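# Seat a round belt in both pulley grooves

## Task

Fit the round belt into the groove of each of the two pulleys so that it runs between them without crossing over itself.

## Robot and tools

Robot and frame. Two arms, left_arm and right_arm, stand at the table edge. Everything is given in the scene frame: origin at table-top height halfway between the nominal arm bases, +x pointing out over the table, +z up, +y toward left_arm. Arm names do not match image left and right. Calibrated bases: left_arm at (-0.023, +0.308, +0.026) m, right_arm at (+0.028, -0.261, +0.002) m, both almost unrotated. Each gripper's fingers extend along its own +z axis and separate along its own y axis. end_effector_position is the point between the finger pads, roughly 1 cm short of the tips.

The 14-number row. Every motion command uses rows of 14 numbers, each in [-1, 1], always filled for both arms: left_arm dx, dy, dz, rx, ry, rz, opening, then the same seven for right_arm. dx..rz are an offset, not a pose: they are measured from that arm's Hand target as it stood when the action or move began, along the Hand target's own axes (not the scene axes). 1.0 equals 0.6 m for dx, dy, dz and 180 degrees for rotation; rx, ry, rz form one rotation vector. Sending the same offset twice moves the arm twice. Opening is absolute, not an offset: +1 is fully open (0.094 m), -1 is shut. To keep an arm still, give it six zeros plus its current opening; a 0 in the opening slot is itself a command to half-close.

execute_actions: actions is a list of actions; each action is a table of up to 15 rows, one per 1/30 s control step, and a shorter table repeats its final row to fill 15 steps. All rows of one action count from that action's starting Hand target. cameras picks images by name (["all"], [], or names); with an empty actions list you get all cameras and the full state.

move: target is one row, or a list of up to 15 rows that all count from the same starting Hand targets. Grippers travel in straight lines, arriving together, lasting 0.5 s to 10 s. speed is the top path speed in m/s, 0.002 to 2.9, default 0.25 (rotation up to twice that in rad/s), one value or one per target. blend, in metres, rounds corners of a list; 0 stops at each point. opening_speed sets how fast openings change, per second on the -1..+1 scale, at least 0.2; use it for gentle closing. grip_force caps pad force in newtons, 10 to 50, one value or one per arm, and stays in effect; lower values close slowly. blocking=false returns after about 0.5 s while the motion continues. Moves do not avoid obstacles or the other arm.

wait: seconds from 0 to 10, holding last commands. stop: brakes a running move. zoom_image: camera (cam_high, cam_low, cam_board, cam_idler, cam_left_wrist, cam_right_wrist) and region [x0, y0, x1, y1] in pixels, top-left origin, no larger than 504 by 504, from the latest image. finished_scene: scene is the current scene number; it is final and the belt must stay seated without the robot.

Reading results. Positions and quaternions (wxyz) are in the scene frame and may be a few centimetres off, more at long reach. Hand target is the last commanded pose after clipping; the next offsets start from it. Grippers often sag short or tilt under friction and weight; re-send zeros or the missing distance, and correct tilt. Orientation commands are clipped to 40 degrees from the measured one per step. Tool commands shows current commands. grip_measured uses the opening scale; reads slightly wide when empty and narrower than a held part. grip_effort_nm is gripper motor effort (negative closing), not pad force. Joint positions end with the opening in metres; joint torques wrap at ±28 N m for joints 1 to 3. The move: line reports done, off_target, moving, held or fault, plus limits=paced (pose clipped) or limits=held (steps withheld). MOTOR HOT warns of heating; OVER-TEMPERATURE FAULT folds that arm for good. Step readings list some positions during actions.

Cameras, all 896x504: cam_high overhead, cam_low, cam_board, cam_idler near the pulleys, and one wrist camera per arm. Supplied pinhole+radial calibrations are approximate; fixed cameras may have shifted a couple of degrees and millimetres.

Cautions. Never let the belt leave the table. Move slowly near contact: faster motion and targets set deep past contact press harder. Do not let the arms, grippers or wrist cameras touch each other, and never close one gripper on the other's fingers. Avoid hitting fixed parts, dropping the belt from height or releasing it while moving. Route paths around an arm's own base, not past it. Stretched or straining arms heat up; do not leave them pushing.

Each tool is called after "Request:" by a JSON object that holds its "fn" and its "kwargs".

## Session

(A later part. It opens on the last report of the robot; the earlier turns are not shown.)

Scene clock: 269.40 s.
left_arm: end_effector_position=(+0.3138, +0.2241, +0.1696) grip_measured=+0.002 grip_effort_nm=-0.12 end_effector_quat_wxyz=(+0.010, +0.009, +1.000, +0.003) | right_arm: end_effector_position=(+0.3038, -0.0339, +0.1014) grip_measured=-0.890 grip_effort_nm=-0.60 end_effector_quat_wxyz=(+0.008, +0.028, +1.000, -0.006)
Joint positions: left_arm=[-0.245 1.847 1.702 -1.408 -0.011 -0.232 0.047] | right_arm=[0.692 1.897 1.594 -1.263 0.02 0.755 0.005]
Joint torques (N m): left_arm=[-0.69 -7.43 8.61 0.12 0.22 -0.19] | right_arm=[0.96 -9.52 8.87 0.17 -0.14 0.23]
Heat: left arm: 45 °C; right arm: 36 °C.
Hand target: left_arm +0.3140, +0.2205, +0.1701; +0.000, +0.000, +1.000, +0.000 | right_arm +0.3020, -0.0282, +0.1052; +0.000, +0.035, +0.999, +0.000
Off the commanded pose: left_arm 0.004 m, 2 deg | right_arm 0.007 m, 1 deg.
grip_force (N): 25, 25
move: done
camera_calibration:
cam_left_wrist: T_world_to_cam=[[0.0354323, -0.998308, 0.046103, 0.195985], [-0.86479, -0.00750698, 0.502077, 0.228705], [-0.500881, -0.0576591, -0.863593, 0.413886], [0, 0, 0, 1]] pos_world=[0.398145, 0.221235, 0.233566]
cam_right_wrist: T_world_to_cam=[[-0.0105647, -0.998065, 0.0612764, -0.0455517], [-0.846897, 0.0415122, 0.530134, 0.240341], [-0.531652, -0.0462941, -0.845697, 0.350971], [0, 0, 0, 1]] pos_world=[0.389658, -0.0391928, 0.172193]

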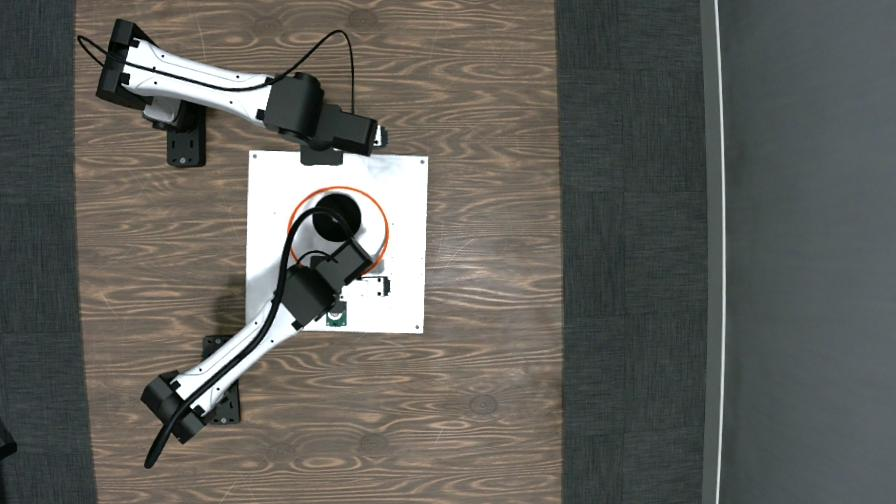

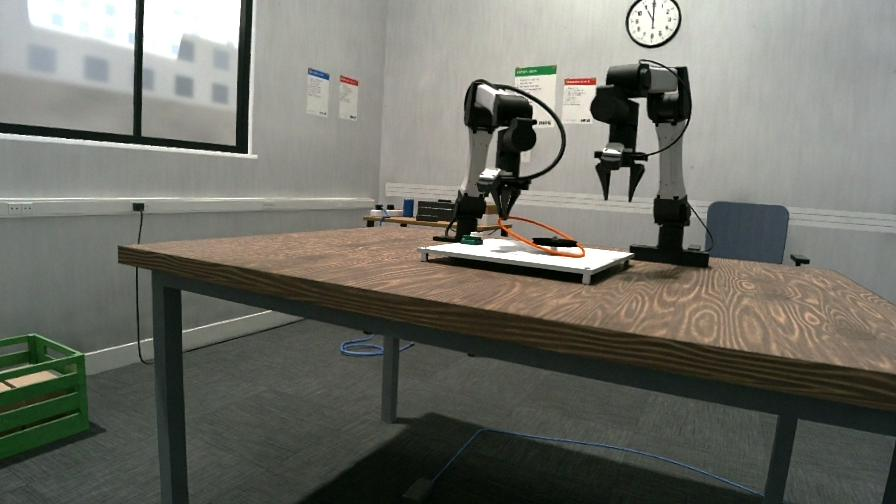

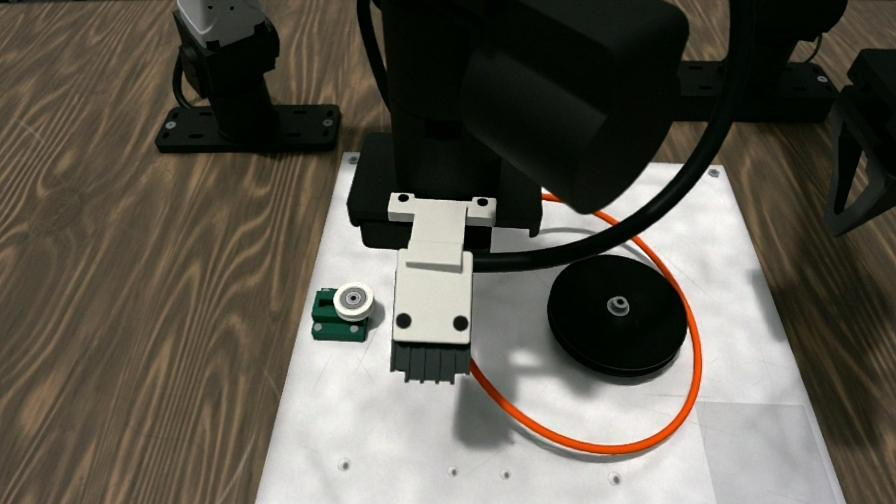

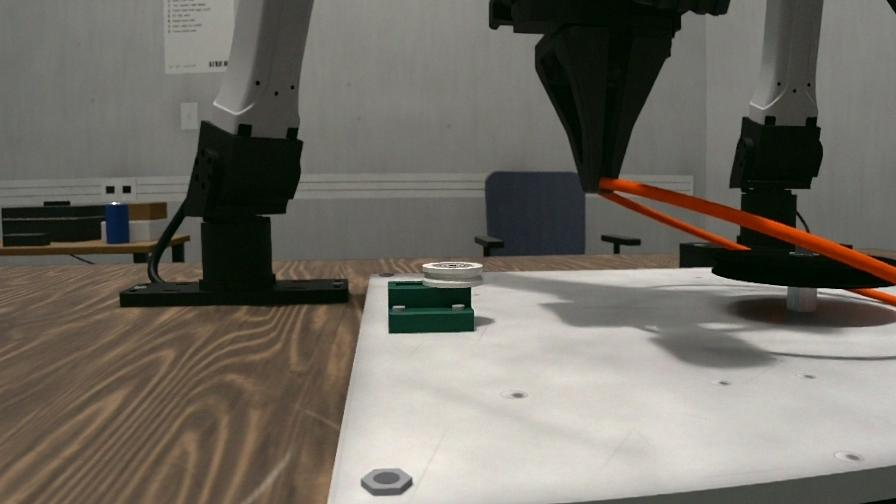

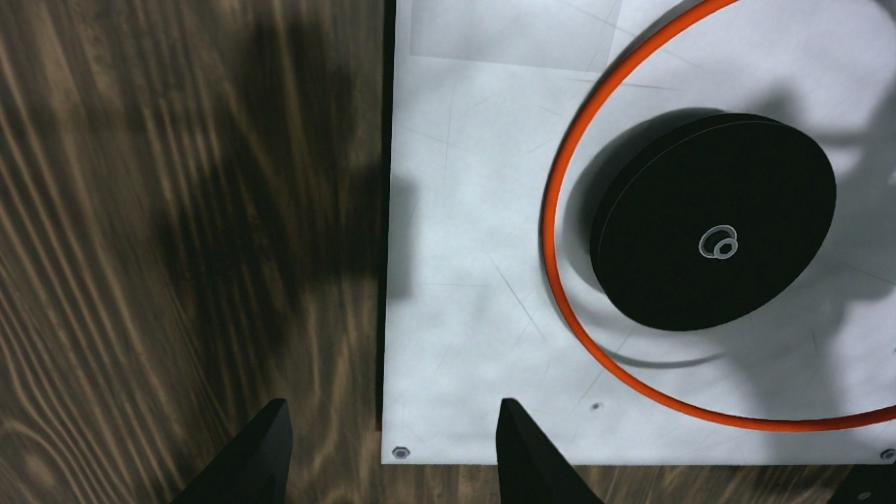

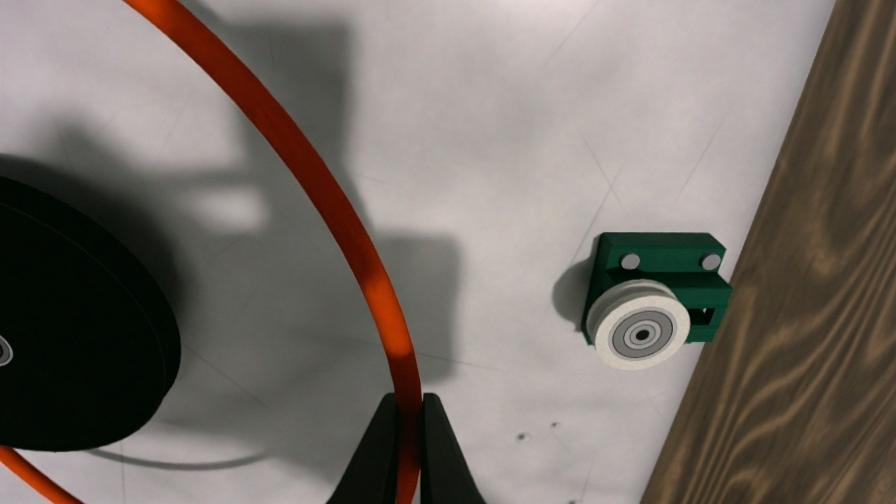

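Request:
{"fn": "move", "kwargs": {"target": [0,0,0,0,0,0,-0.2, 0.0035,0.05,-0.0417,0,0,0,-1], "speed": 0.1, "cameras": ["all"]}}

Scene clock: 293.53 s.
left_arm: end_effector_position=(+0.3138, +0.2241, +0.1696) grip_measured=-0.198 grip_effort_nm=-0.12 end_effector_quat_wxyz=(+0.010, +0.009, +1.000, +0.003) | right_arm: end_effector_position=(+0.3042, -0.0024, +0.1302) grip_measured=-0.890 grip_effort_nm=-0.60 end_effector_quat_wxyz=(+0.013, +0.028, +1.000, -0.001)
Joint positions: left_arm=[-0.245 1.847 1.702 -1.408 -0.011 -0.232 0.038] | right_arm=[0.755 1.972 1.811 -1.394 0.02 0.816 0.005]
Joint torques (N m): left_arm=[-0.58 -7.46 8.62 0.11 0.2 -0.2] | right_arm=[0.88 -9.2 8.84 0.19 -0.13 0.23]
Heat: left arm: 46 °C; right arm: 37 °C.
Hand target: left_arm +0.3140, +0.2205, +0.1701; +0.000, +0.000, +1.000, +0.000 | right_arm +0.3020, +0.0019, +0.1302; +0.000, +0.035, +0.999, +0.000
Off the commanded pose: left_arm 0.004 m, 2 deg | right_arm 0.005 m, 2 deg.
grip_force (N): 25, 25
move: done
camera_calibration:
cam_left_wrist: T_world_to_cam=[[0.0354323, -0.998308, 0.046103, 0.195985], [-0.86479, -0.00750698, 0.502077, 0.228705], [-0.500881, -0.0576591, -0.863593, 0.413886], [0, 0, 0, 1]] pos_world=[0.398145, 0.221235, 0.233566]
cam_right_wrist: T_world_to_cam=[[-0.00949575, -0.998604, 0.0519557, -0.0150187], [-0.851846, 0.0352903, 0.522602, 0.226546], [-0.523706, -0.0392958, -0.850992, 0.375338], [0, 0, 0, 1]] pos_world=[0.389406, -0.00824346, 0.201796]

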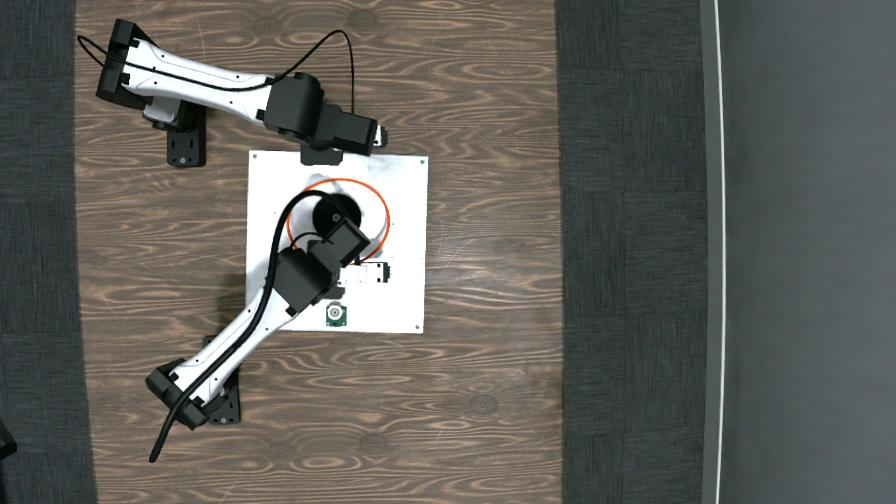

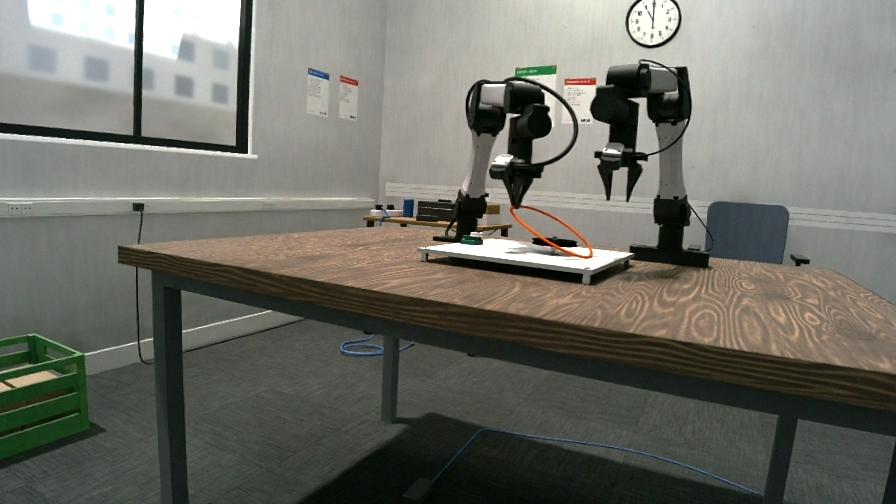

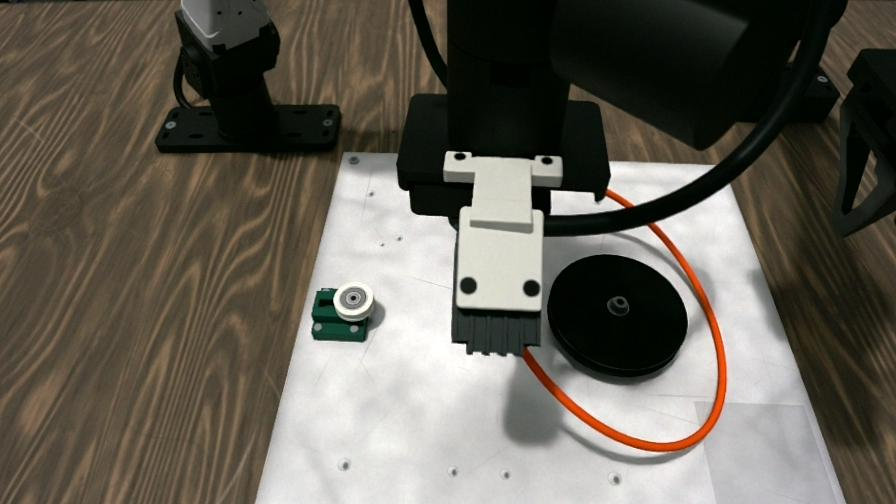

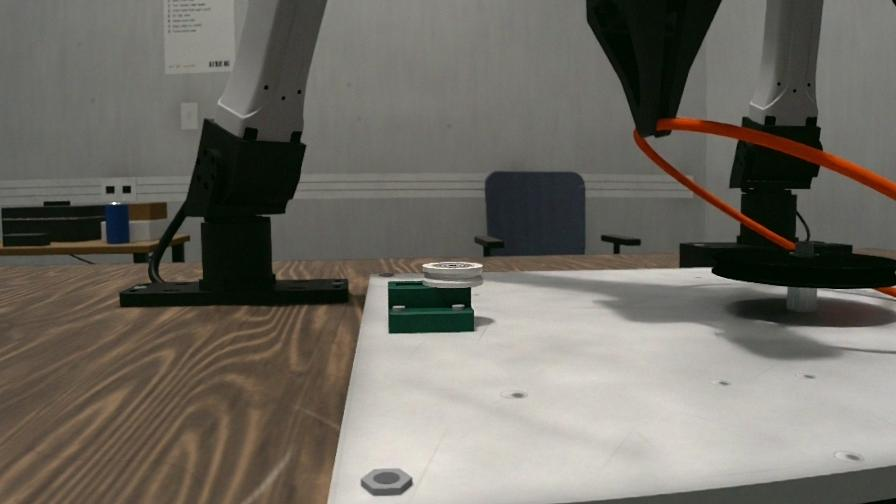

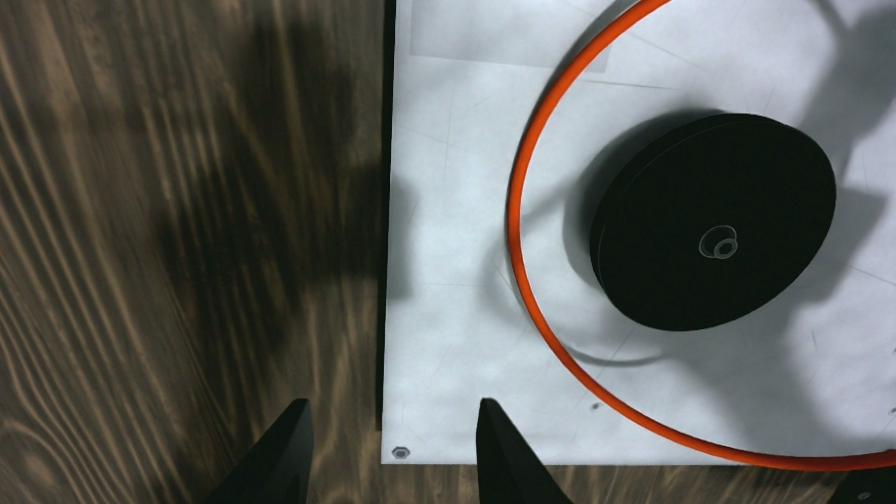

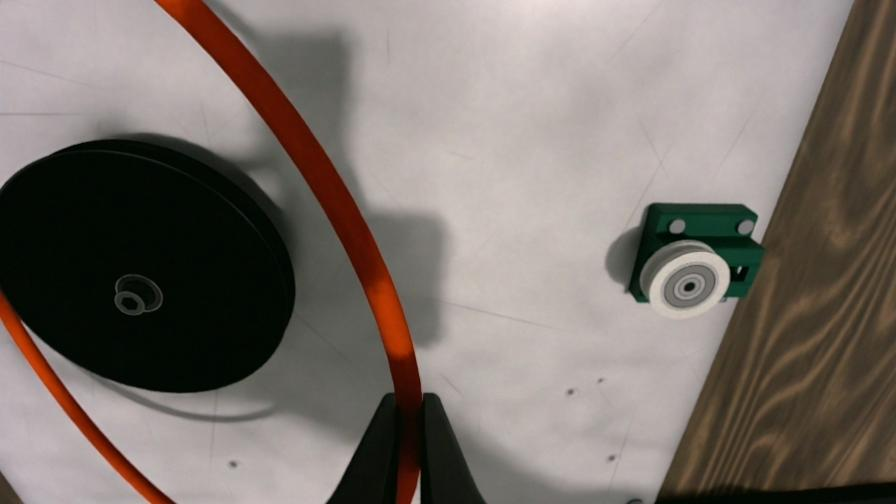

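Request:
{"fn": "move", "kwargs": {"target": [0.0033,-0.0525,0.1583,0,0,0,-0.47, 0.0018,0.025,-0.0167,0,0,0,-1], "speed": 0.1, "cameras": ["cam_high","cam_low","cam_board","cam_left_wrist"]}}

Scene clock: 327.67 s.
left_arm: end_effector_position=(+0.3092, +0.1936, +0.0841) grip_measured=-0.468 grip_effort_nm=-0.12 end_effector_quat_wxyz=(-0.001, +0.010, +1.000, +0.005) | right_arm: end_effector_position=(+0.3055, +0.0116, +0.1409) grip_measured=-0.890 grip_effort_nm=-0.60 end_effector_quat_wxyz=(+0.013, +0.030, +0.999, -0.001)
Joint positions: left_arm=[-0.331 1.909 1.442 -1.11 -0.009 -0.318 0.025] | right_arm=[0.779 2.023 1.927 -1.458 0.02 0.844 0.005]
Joint torques (N m): left_arm=[-0.77 -8.47 5.08 0.71 0.15 -0.18] | right_arm=[1.09 -9.55 8.77 0.18 -0.13 0.24]
Heat: left arm: 46 °C; right arm: 38 °C.
Hand target: left_arm +0.3120, +0.1890, +0.0751; +0.000, +0.000, +1.000, +0.000 | right_arm +0.3020, +0.0169, +0.1402; +0.000, +0.035, +0.999, +0.000
Off the commanded pose: left_arm 0.010 m, 1 deg | right_arm 0.006 m, 2 deg.
grip_force (N): 25, 25
move: done
camera_calibration:
cam_left_wrist: T_world_to_cam=[[0.0356715, -0.998537, 0.0406395, 0.170035], [-0.853181, -0.00925293, 0.521533, 0.262528], [-0.520394, -0.0532767, -0.852263, 0.340152], [0, 0, 0, 1]] pos_world=[0.394932, 0.190338, 0.146072]
Images, in order (width x height): cam_high 896x504, cam_low 896x504, cam_board 896x504, cam_left_wrist 896x504.

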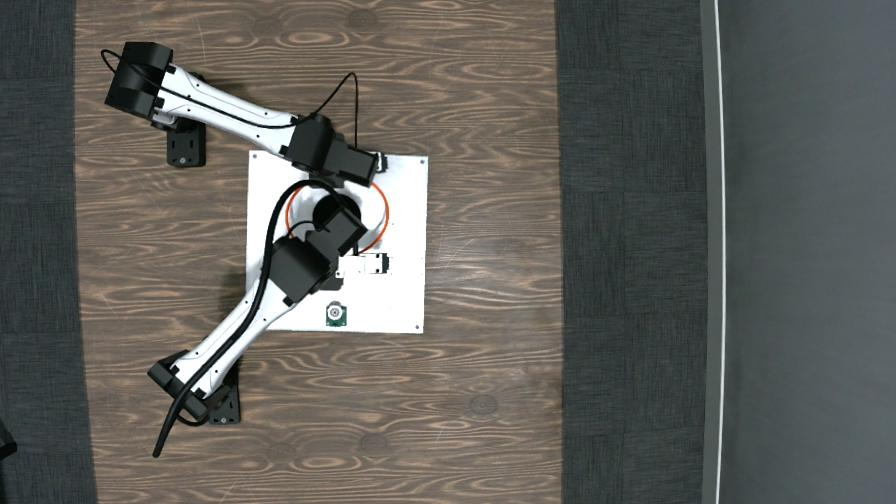

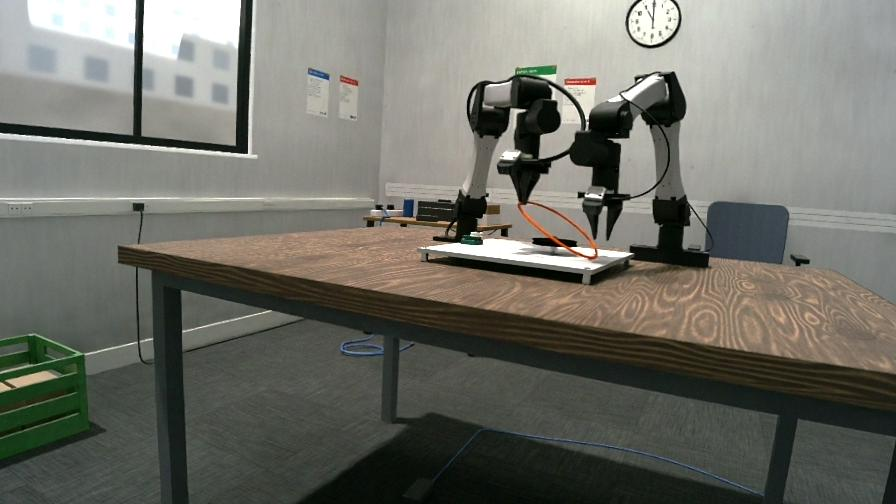

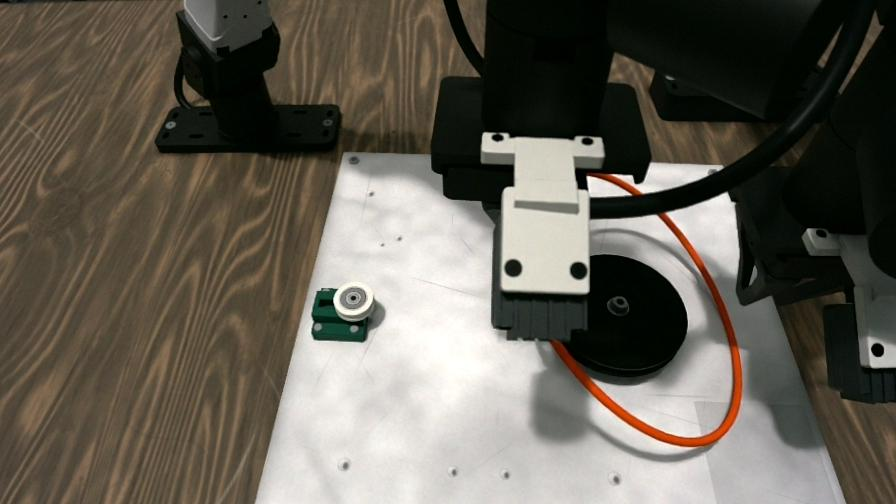

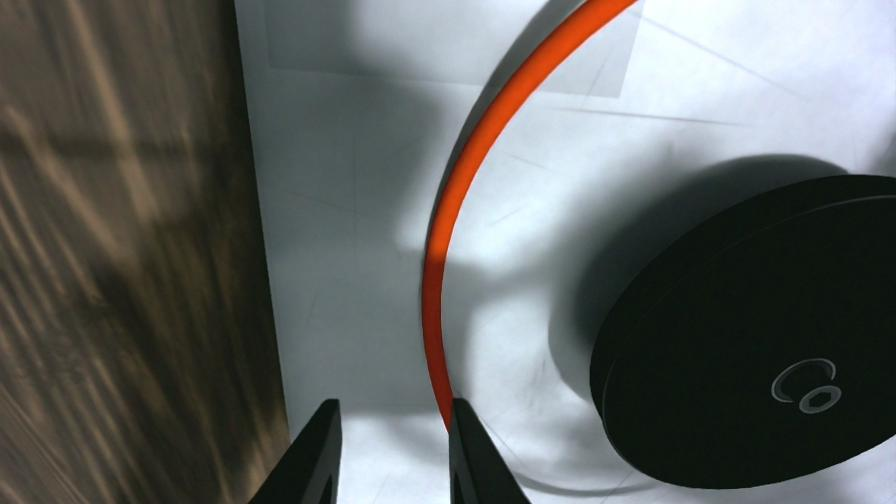

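Request:
{"fn": "move", "kwargs": {"target": [0,0.0133,0.012,0,0,0,-0.47, 0,0.0083,-0.0333,0,0,0,-1], "speed": 0.1, "cameras": ["cam_low","cam_board","cam_left_wrist"]}}

Scene clock: 342.63 s.
left_arm: end_effector_position=(+0.3087, +0.1982, +0.0765) grip_measured=-0.468 grip_effort_nm=-0.12 end_effector_quat_wxyz=(-0.002, +0.004, +1.000, +0.005) | right_arm: end_effector_position=(+0.3068, +0.0169, +0.1615) grip_measured=-0.890 grip_effort_nm=-0.60 end_effector_quat_wxyz=(+0.014, +0.030, +0.999, +0.001)
Joint positions: left_arm=[-0.319 1.909 1.411 -1.079 -0.009 -0.318 0.025] | right_arm=[0.786 2.059 2.064 -1.555 0.02 0.852 0.005]
Joint torques (N m): left_arm=[-0.13 -8.49 4.98 0.68 0.23 0.02] | right_arm=[1.18 -9.78 8.46 0.18 -0.13 0.24]
Heat: left arm: 43 °C; right arm: 40 °C.
Hand target: left_arm +0.3121, +0.1970, +0.0679; +0.000, +0.000, +1.000, +0.000 | right_arm +0.3024, +0.0219, +0.1601; +0.000, +0.035, +0.999, +0.000
Off the commanded pose: left_arm 0.009 m, 1 deg | right_arm 0.007 m, 2 deg.
joint sent to its limit (right arm) — joint 4 (wrist pitch), lower limit. The joint targets still meet the commanded pose.
grip_force (N): 25, 25
move: done
camera_calibration:
cam_left_wrist: T_world_to_cam=[[0.0478659, -0.998029, 0.0405854, 0.171147], [-0.852864, -0.019686, 0.521762, 0.268083], [-0.519934, -0.0595884, -0.852125, 0.334802], [0, 0, 0, 1]] pos_world=[0.394521, 0.196037, 0.138472]
Images, in order (width x height): cam_low 896x504, cam_board 896x504, cam_left_wrist 896x504.

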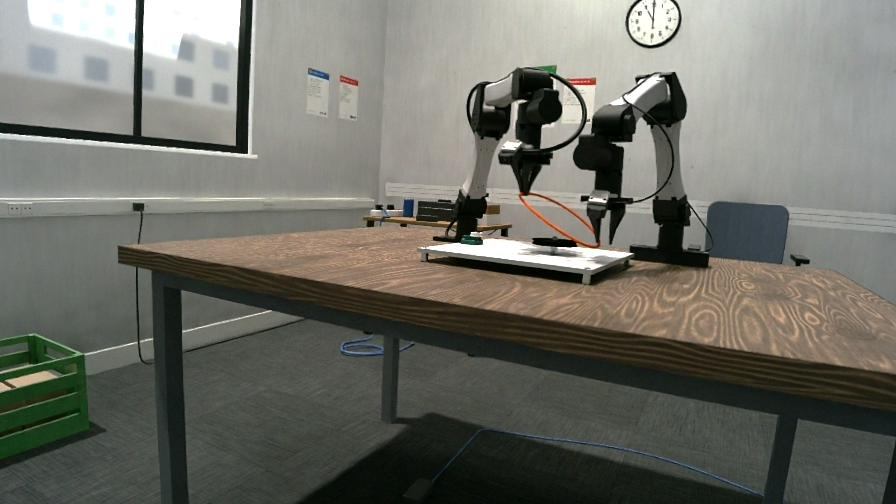

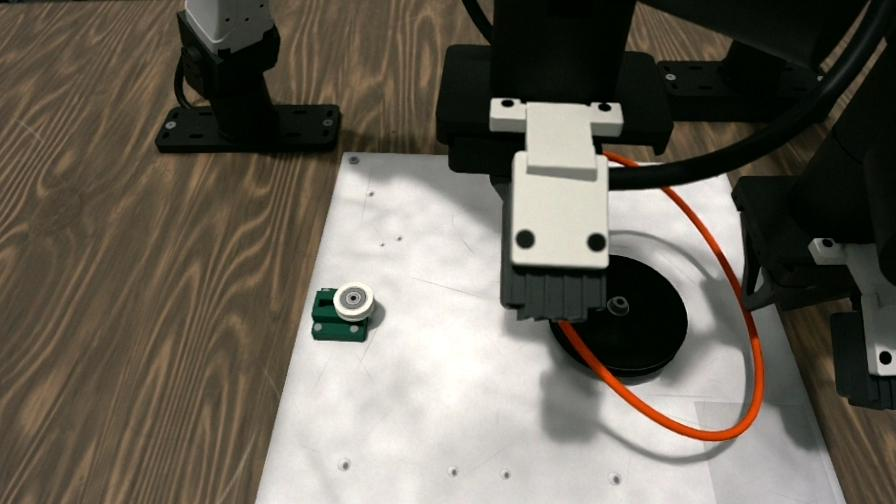

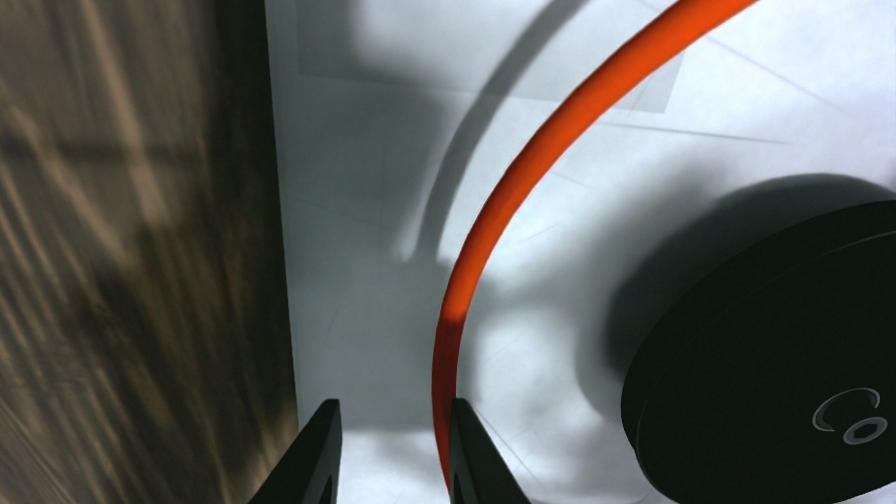

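Request:
{"fn": "move", "kwargs": {"target": [[0,-0.0242,0,0,0,0,-0.47, 0,0,0,0,0,0,-1],[0,-0.0242,0.0325,0,0,0,-0.47, 0,0,0,0,0,0,-1]], "speed": 0.08, "cameras": ["cam_low","cam_board","cam_left_wrist"]}}

Scene clock: 358.23 s.
left_arm: end_effector_position=(+0.3095, +0.1860, +0.0576) grip_measured=-0.468 grip_effort_nm=-0.12 end_effector_quat_wxyz=(-0.001, +0.011, +1.000, +0.005) | right_arm: end_effector_position=(+0.3068, +0.0169, +0.1615) grip_measured=-0.890 grip_effort_nm=-0.60 end_effector_quat_wxyz=(+0.014, +0.030, +0.999, +0.001)
Joint positions: left_arm=[-0.35 1.946 1.384 -1.015 -0.008 -0.335 0.025] | right_arm=[0.786 2.059 2.064 -1.555 0.02 0.852 0.005]
Joint torques (N m): left_arm=[-0.46 -8.4 5.08 0.67 0.2 -0.12] | right_arm=[1.17 -9.78 8.46 0.19 -0.13 0.23]
Heat: left arm: 41 °C; right arm: 39 °C.
Hand target: left_arm +0.3121, +0.1825, +0.0485; +0.000, +0.000, +1.000, +0.000 | right_arm +0.3024, +0.0219, +0.1601; +0.000, +0.035, +0.999, +0.000
Off the commanded pose: left_arm 0.010 m, 1 deg | right_arm 0.007 m, 2 deg.
joint sent to its limit (right arm) — joint 4 (wrist pitch), lower limit. The joint targets still meet the commanded pose.
grip_force (N): 25, 25
move: done
camera_calibration:
cam_left_wrist: T_world_to_cam=[[0.0335004, -0.998554, 0.0420459, 0.164105], [-0.853056, -0.00664876, 0.521777, 0.275981], [-0.520743, -0.0533472, -0.852045, 0.317438], [0, 0, 0, 1]] pos_world=[0.395233, 0.182637, 0.11957]
Images, in order (width x height): cam_low 896x504, cam_board 896x504, cam_left_wrist 896x504.

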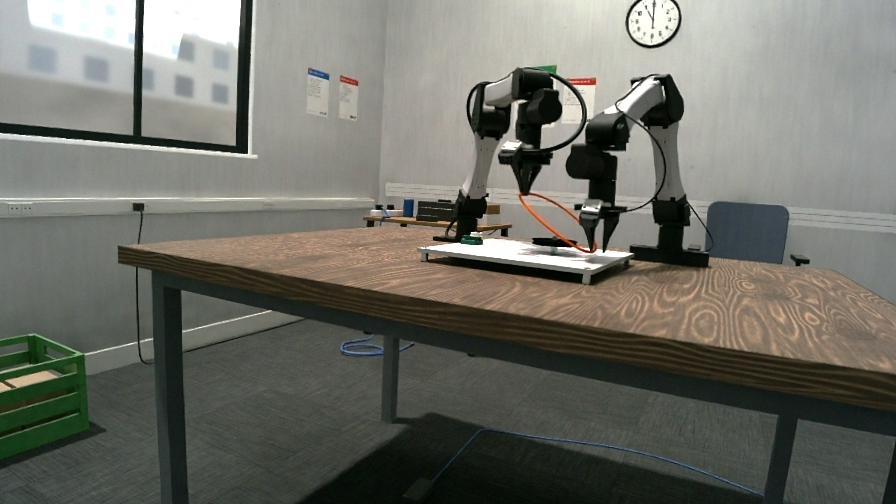

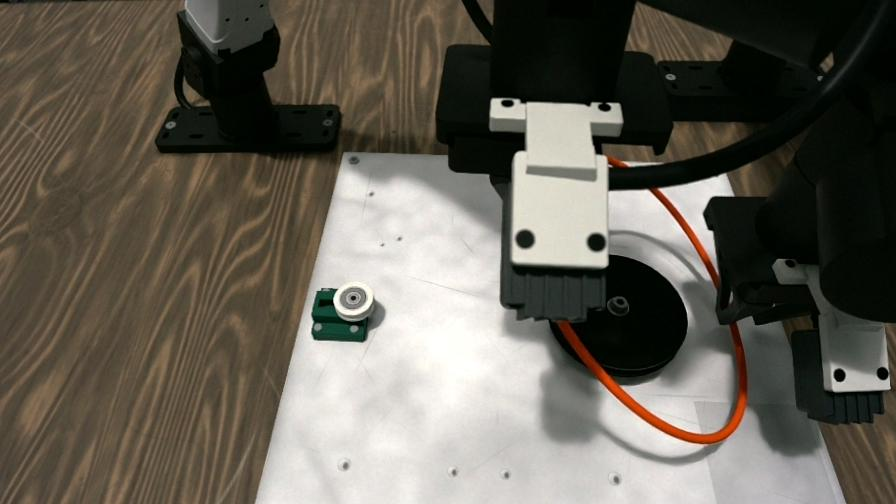

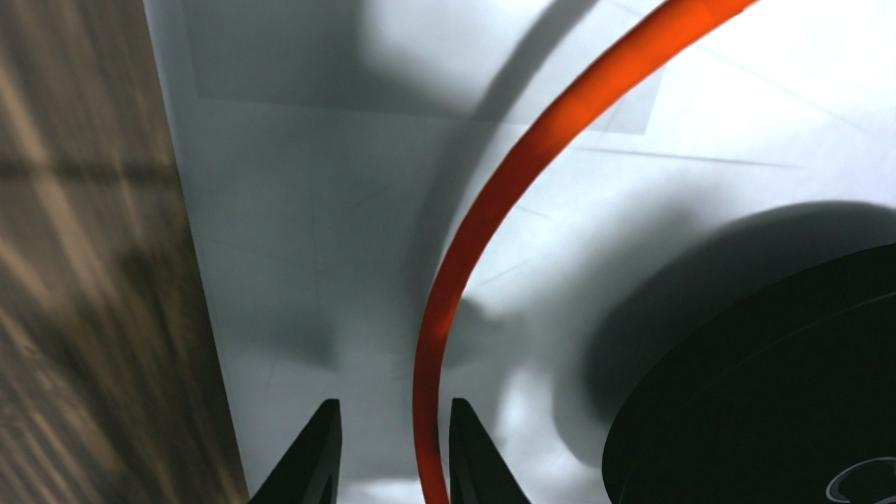

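Request:
{"fn": "move", "kwargs": {"target": [0,-0.0083,0.0133,0,0,0,-0.47, 0,0,0,0,0,0,-1], "speed": 0.06, "cameras": ["cam_low","cam_left_wrist"]}}

Scene clock: 366.37 s.
left_arm: end_effector_position=(+0.3106, +0.1818, +0.0506) grip_measured=-0.468 grip_effort_nm=-0.12 end_effector_quat_wxyz=(+0.000, +0.009, +1.000, +0.004) | right_arm: end_effector_position=(+0.3068, +0.0169, +0.1615) grip_measured=-0.890 grip_effort_nm=-0.60 end_effector_quat_wxyz=(+0.014, +0.030, +0.999, +0.001)
Joint positions: left_arm=[-0.36 1.961 1.376 -0.989 -0.008 -0.348 0.025] | right_arm=[0.786 2.059 2.064 -1.555 0.02 0.852 0.005]
Joint torques (N m): left_arm=[-0.75 -8.28 4.96 0.68 0.15 -0.18] | right_arm=[1.07 -9.83 8.46 0.19 -0.13 0.23]
Heat: left arm: 40 °C; right arm: 39 °C.
Hand target: left_arm +0.3120, +0.1774, +0.0404; +0.000, +0.000, +1.000, +0.000 | right_arm +0.3024, +0.0219, +0.1601; +0.000, +0.035, +0.999, +0.000
Off the commanded pose: left_arm 0.011 m, 1 deg | right_arm 0.007 m, 2 deg.
joint sent to its limit (right arm) — joint 4 (wrist pitch), lower limit. The joint targets still meet the commanded pose.
grip_force (N): 25, 25
move: off_target (left_arm)
camera_calibration:
cam_left_wrist: T_world_to_cam=[[0.0372602, -0.998371, 0.0432167, 0.158907], [-0.854625, -0.00942248, 0.51916, 0.281632], [-0.517907, -0.0562781, -0.853584, 0.311568], [0, 0, 0, 1]] pos_world=[0.396132, 0.178836, 0.112869]
Images, in order (width x height): cam_low 896x504, cam_left_wrist 896x504.

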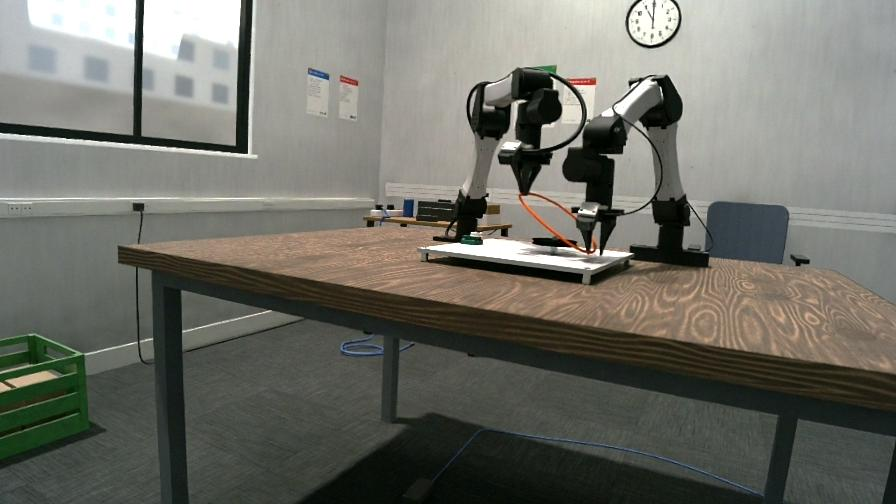

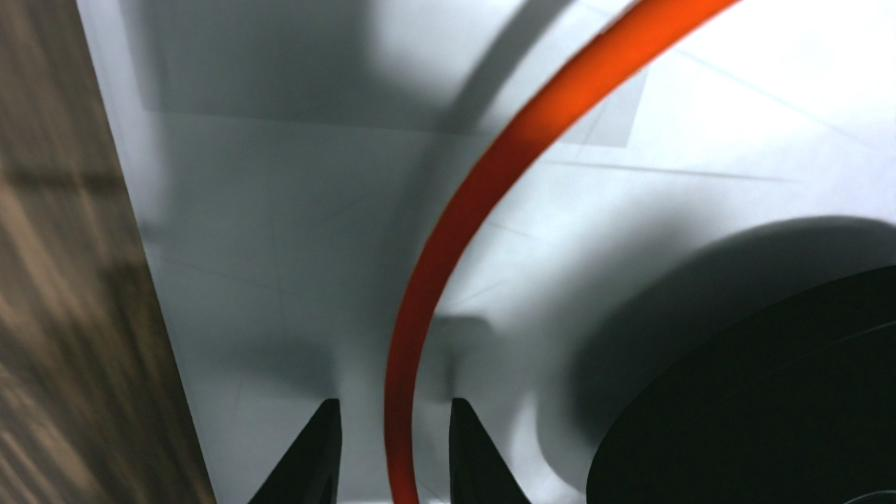

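Request:
{"fn": "move", "kwargs": {"target": [0,0,0.003,0,0,0,-1, 0,0,0,0,0,0,-1], "speed": 0.06, "opening_speed": 0.6, "cameras": ["cam_low","cam_left_wrist"]}}

Request:
{"fn": "zoom_image", "kwargs": {"camera": "cam_low", "region": [440, 150, 700, 290]}}

Scene clock: 373.70 s.
left_arm: end_effector_position=(+0.3124, +0.1811, +0.0506) grip_measured=-0.888 grip_effort_nm=-0.58 end_effector_quat_wxyz=(+0.004, +0.009, +1.000, +0.003) | right_arm: end_effector_position=(+0.3068, +0.0169, +0.1615) grip_measured=-0.890 grip_effort_nm=-0.60 end_effector_quat_wxyz=(+0.014, +0.030, +0.999, +0.001)
Joint positions: left_arm=[-0.36 1.961 1.376 -0.981 -0.008 -0.348 0.005] | right_arm=[0.786 2.059 2.064 -1.555 0.02 0.852 0.005]
Joint torques (N m): left_arm=[-0.77 -8.18 4.63 0.65 0.2 -0.14] | right_arm=[1.05 -9.78 8.44 0.19 -0.13 0.23]
Heat: left arm: 40 °C; right arm: 39 °C.
Hand target: left_arm +0.3120, +0.1774, +0.0386; +0.000, +0.000, +1.000, +0.000 | right_arm +0.3024, +0.0219, +0.1601; +0.000, +0.035, +0.999, +0.000
Off the commanded pose: left_arm 0.013 m, 1 deg | right_arm 0.007 m, 2 deg.
joint sent to its limit (right arm) — joint 4 (wrist pitch), lower limit. The joint targets still meet the commanded pose.
grip_force (N): 25, 25
move: off_target (left_arm)
camera_calibration:
cam_left_wrist: T_world_to_cam=[[0.0369501, -0.998246, 0.0462663, 0.158083], [-0.858333, -0.00799349, 0.51303, 0.284433], [-0.51176, -0.0586684, -0.857123, 0.311161], [0, 0, 0, 1]] pos_world=[0.397536, 0.178335, 0.113467]
Images, in order (width x height): cam_low 896x504, cam_left_wrist 896x504.

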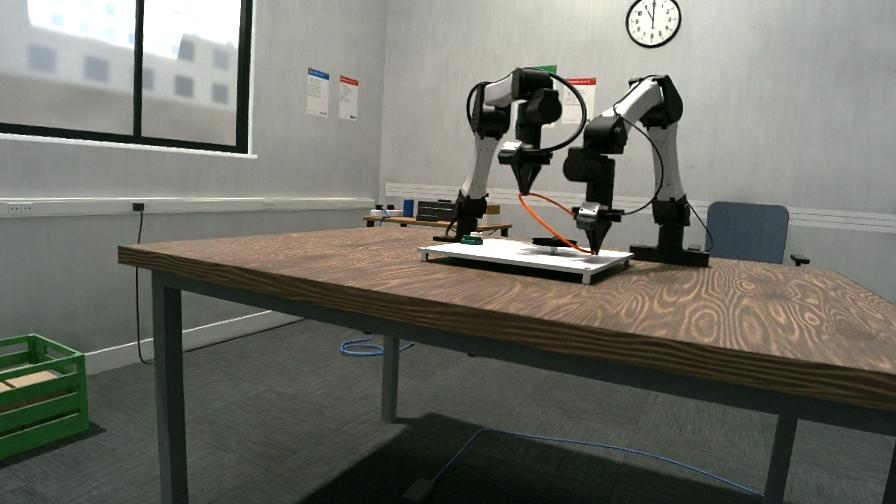

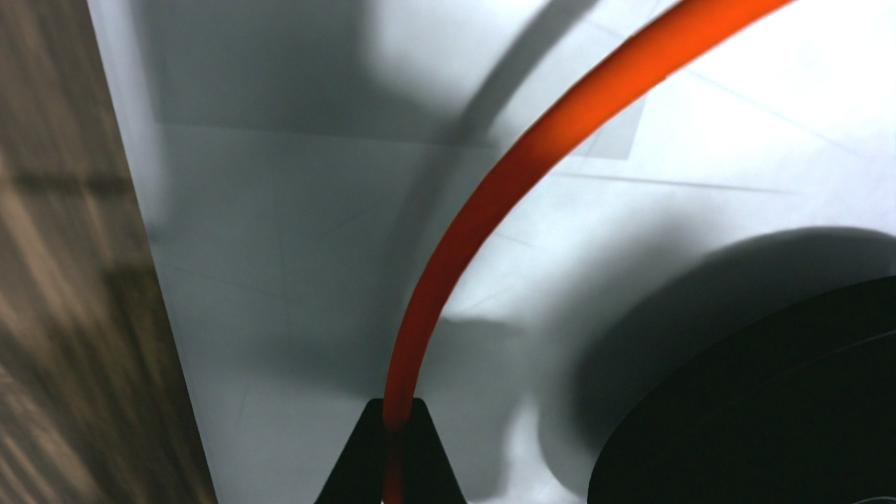

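Scaled by 1.938 from the camera's 896x504 image, which has a finer 1280x720 frame.

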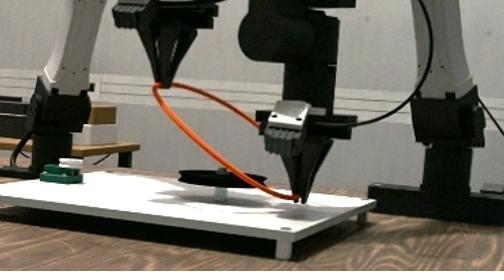

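Request:
{"fn": "move", "kwargs": {"target": [0,0,-0.0273,0,0,0,-1, -0.007,-0.0863,0.1383,0,0,0,-1], "speed": 0.08, "cameras": ["all"]}}

Scene clock: 408.60 s.
left_arm: end_effector_position=(+0.3121, +0.1805, +0.0506) grip_measured=-0.888 grip_effort_nm=-0.57 end_effector_quat_wxyz=(+0.004, +0.010, +1.000, +0.003) | right_arm: end_effector_position=(+0.3001, -0.0324, +0.0689) grip_measured=-0.890 grip_effort_nm=-0.60 end_effector_quat_wxyz=(-0.012, +0.036, +0.999, -0.023)
Joint positions: left_arm=[-0.362 1.961 1.376 -0.981 -0.008 -0.348 0.005] | right_arm=[0.702 1.955 1.543 -1.207 0.019 0.78 0.005]
Joint torques (N m): left_arm=[-0.8 -10.06 7.87 0.12 0.15 -0.15] | right_arm=[-0.14 -14.74 4.72 0.56 -0.12 -0.1]
Heat: left arm: 39 °C; right arm: 40 °C.
Hand target: left_arm +0.3120, +0.1775, +0.0550; +0.000, +0.000, +1.000, +0.000 | right_arm +0.3029, -0.0300, +0.0771; +0.000, +0.035, +0.999, +0.000
Off the commanded pose: left_arm 0.005 m, 1 deg | right_arm 0.009 m, 3 deg.
grip_force (N): 25, 25
move: off_target (right_arm)
camera_calibration:
cam_left_wrist: T_world_to_cam=[[0.0349813, -0.998317, 0.0462579, 0.158091], [-0.858365, -0.00630706, 0.513, 0.283887], [-0.511845, -0.0576516, -0.857141, 0.310816], [0, 0, 0, 1]] pos_world=[0.397238, 0.177535, 0.113467]
cam_right_wrist: T_world_to_cam=[[-0.0227427, -0.995229, 0.0948782, -0.0406438], [-0.823891, 0.0724142, 0.562103, 0.246236], [-0.566291, -0.0653856, -0.821608, 0.329747], [0, 0, 0, 1]] pos_world=[0.388681, -0.0367202, 0.136369]

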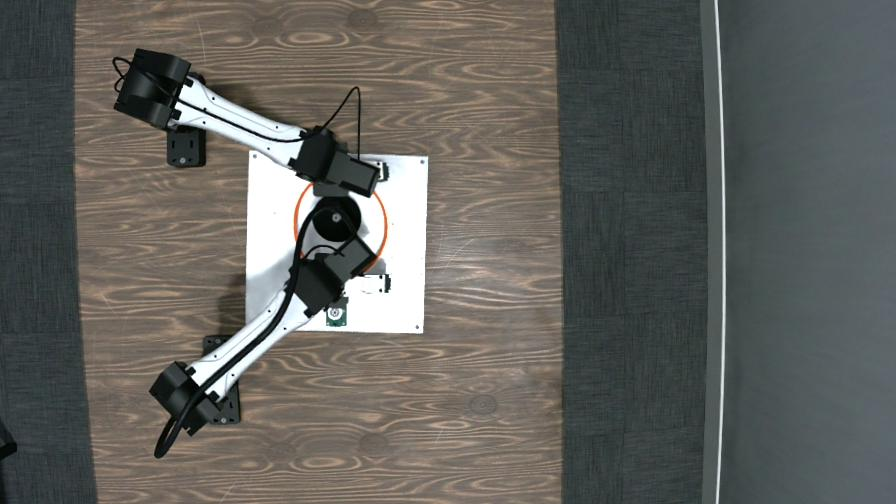

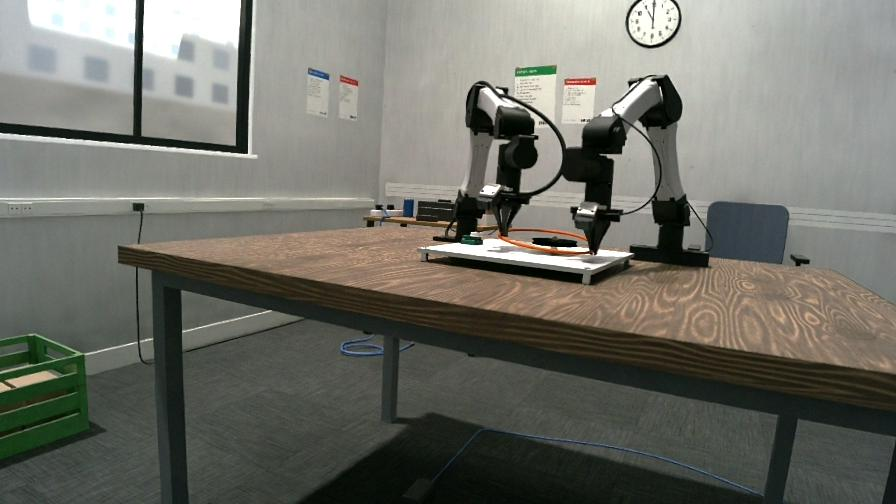

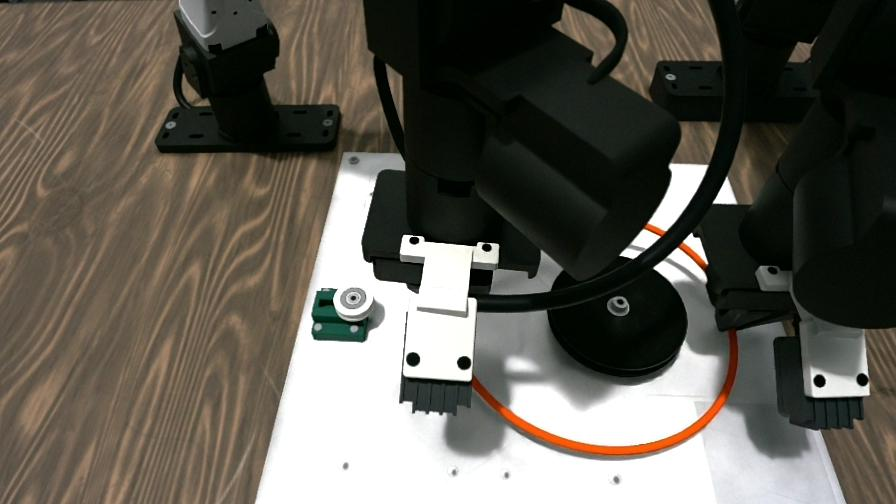

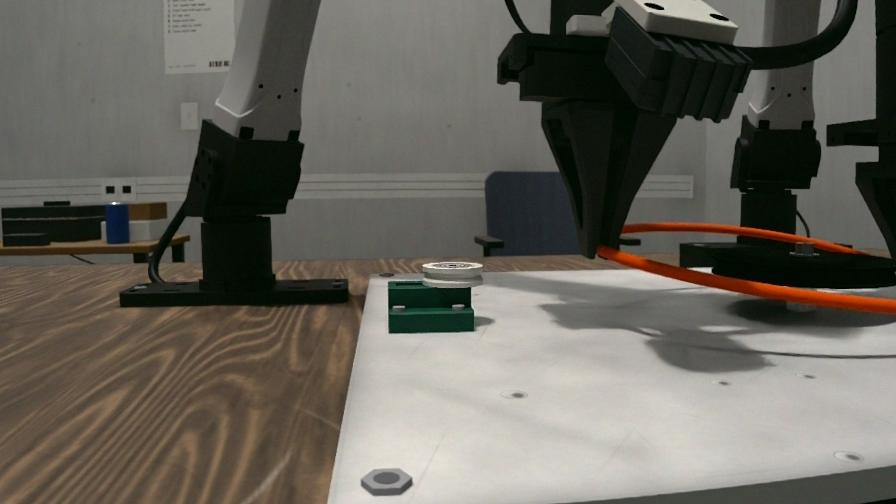

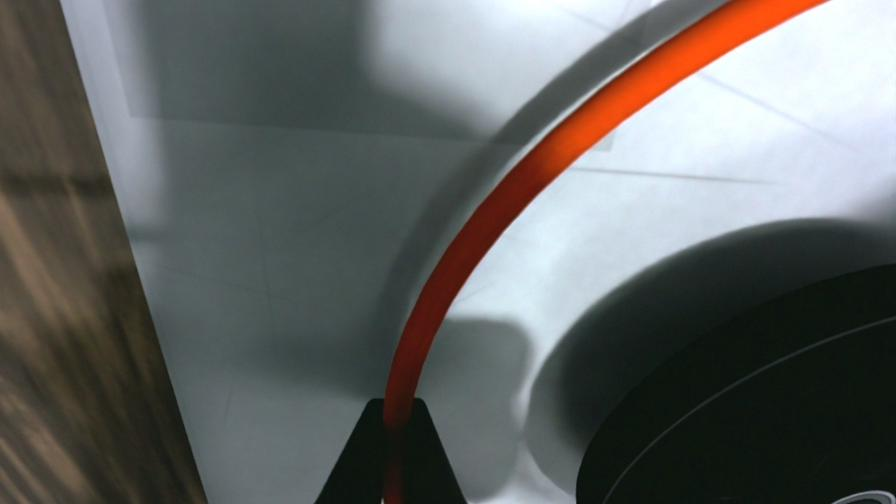

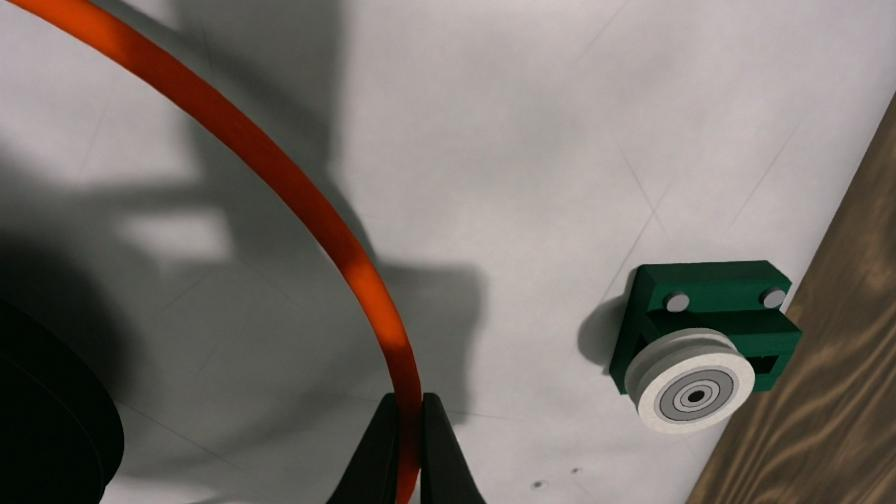

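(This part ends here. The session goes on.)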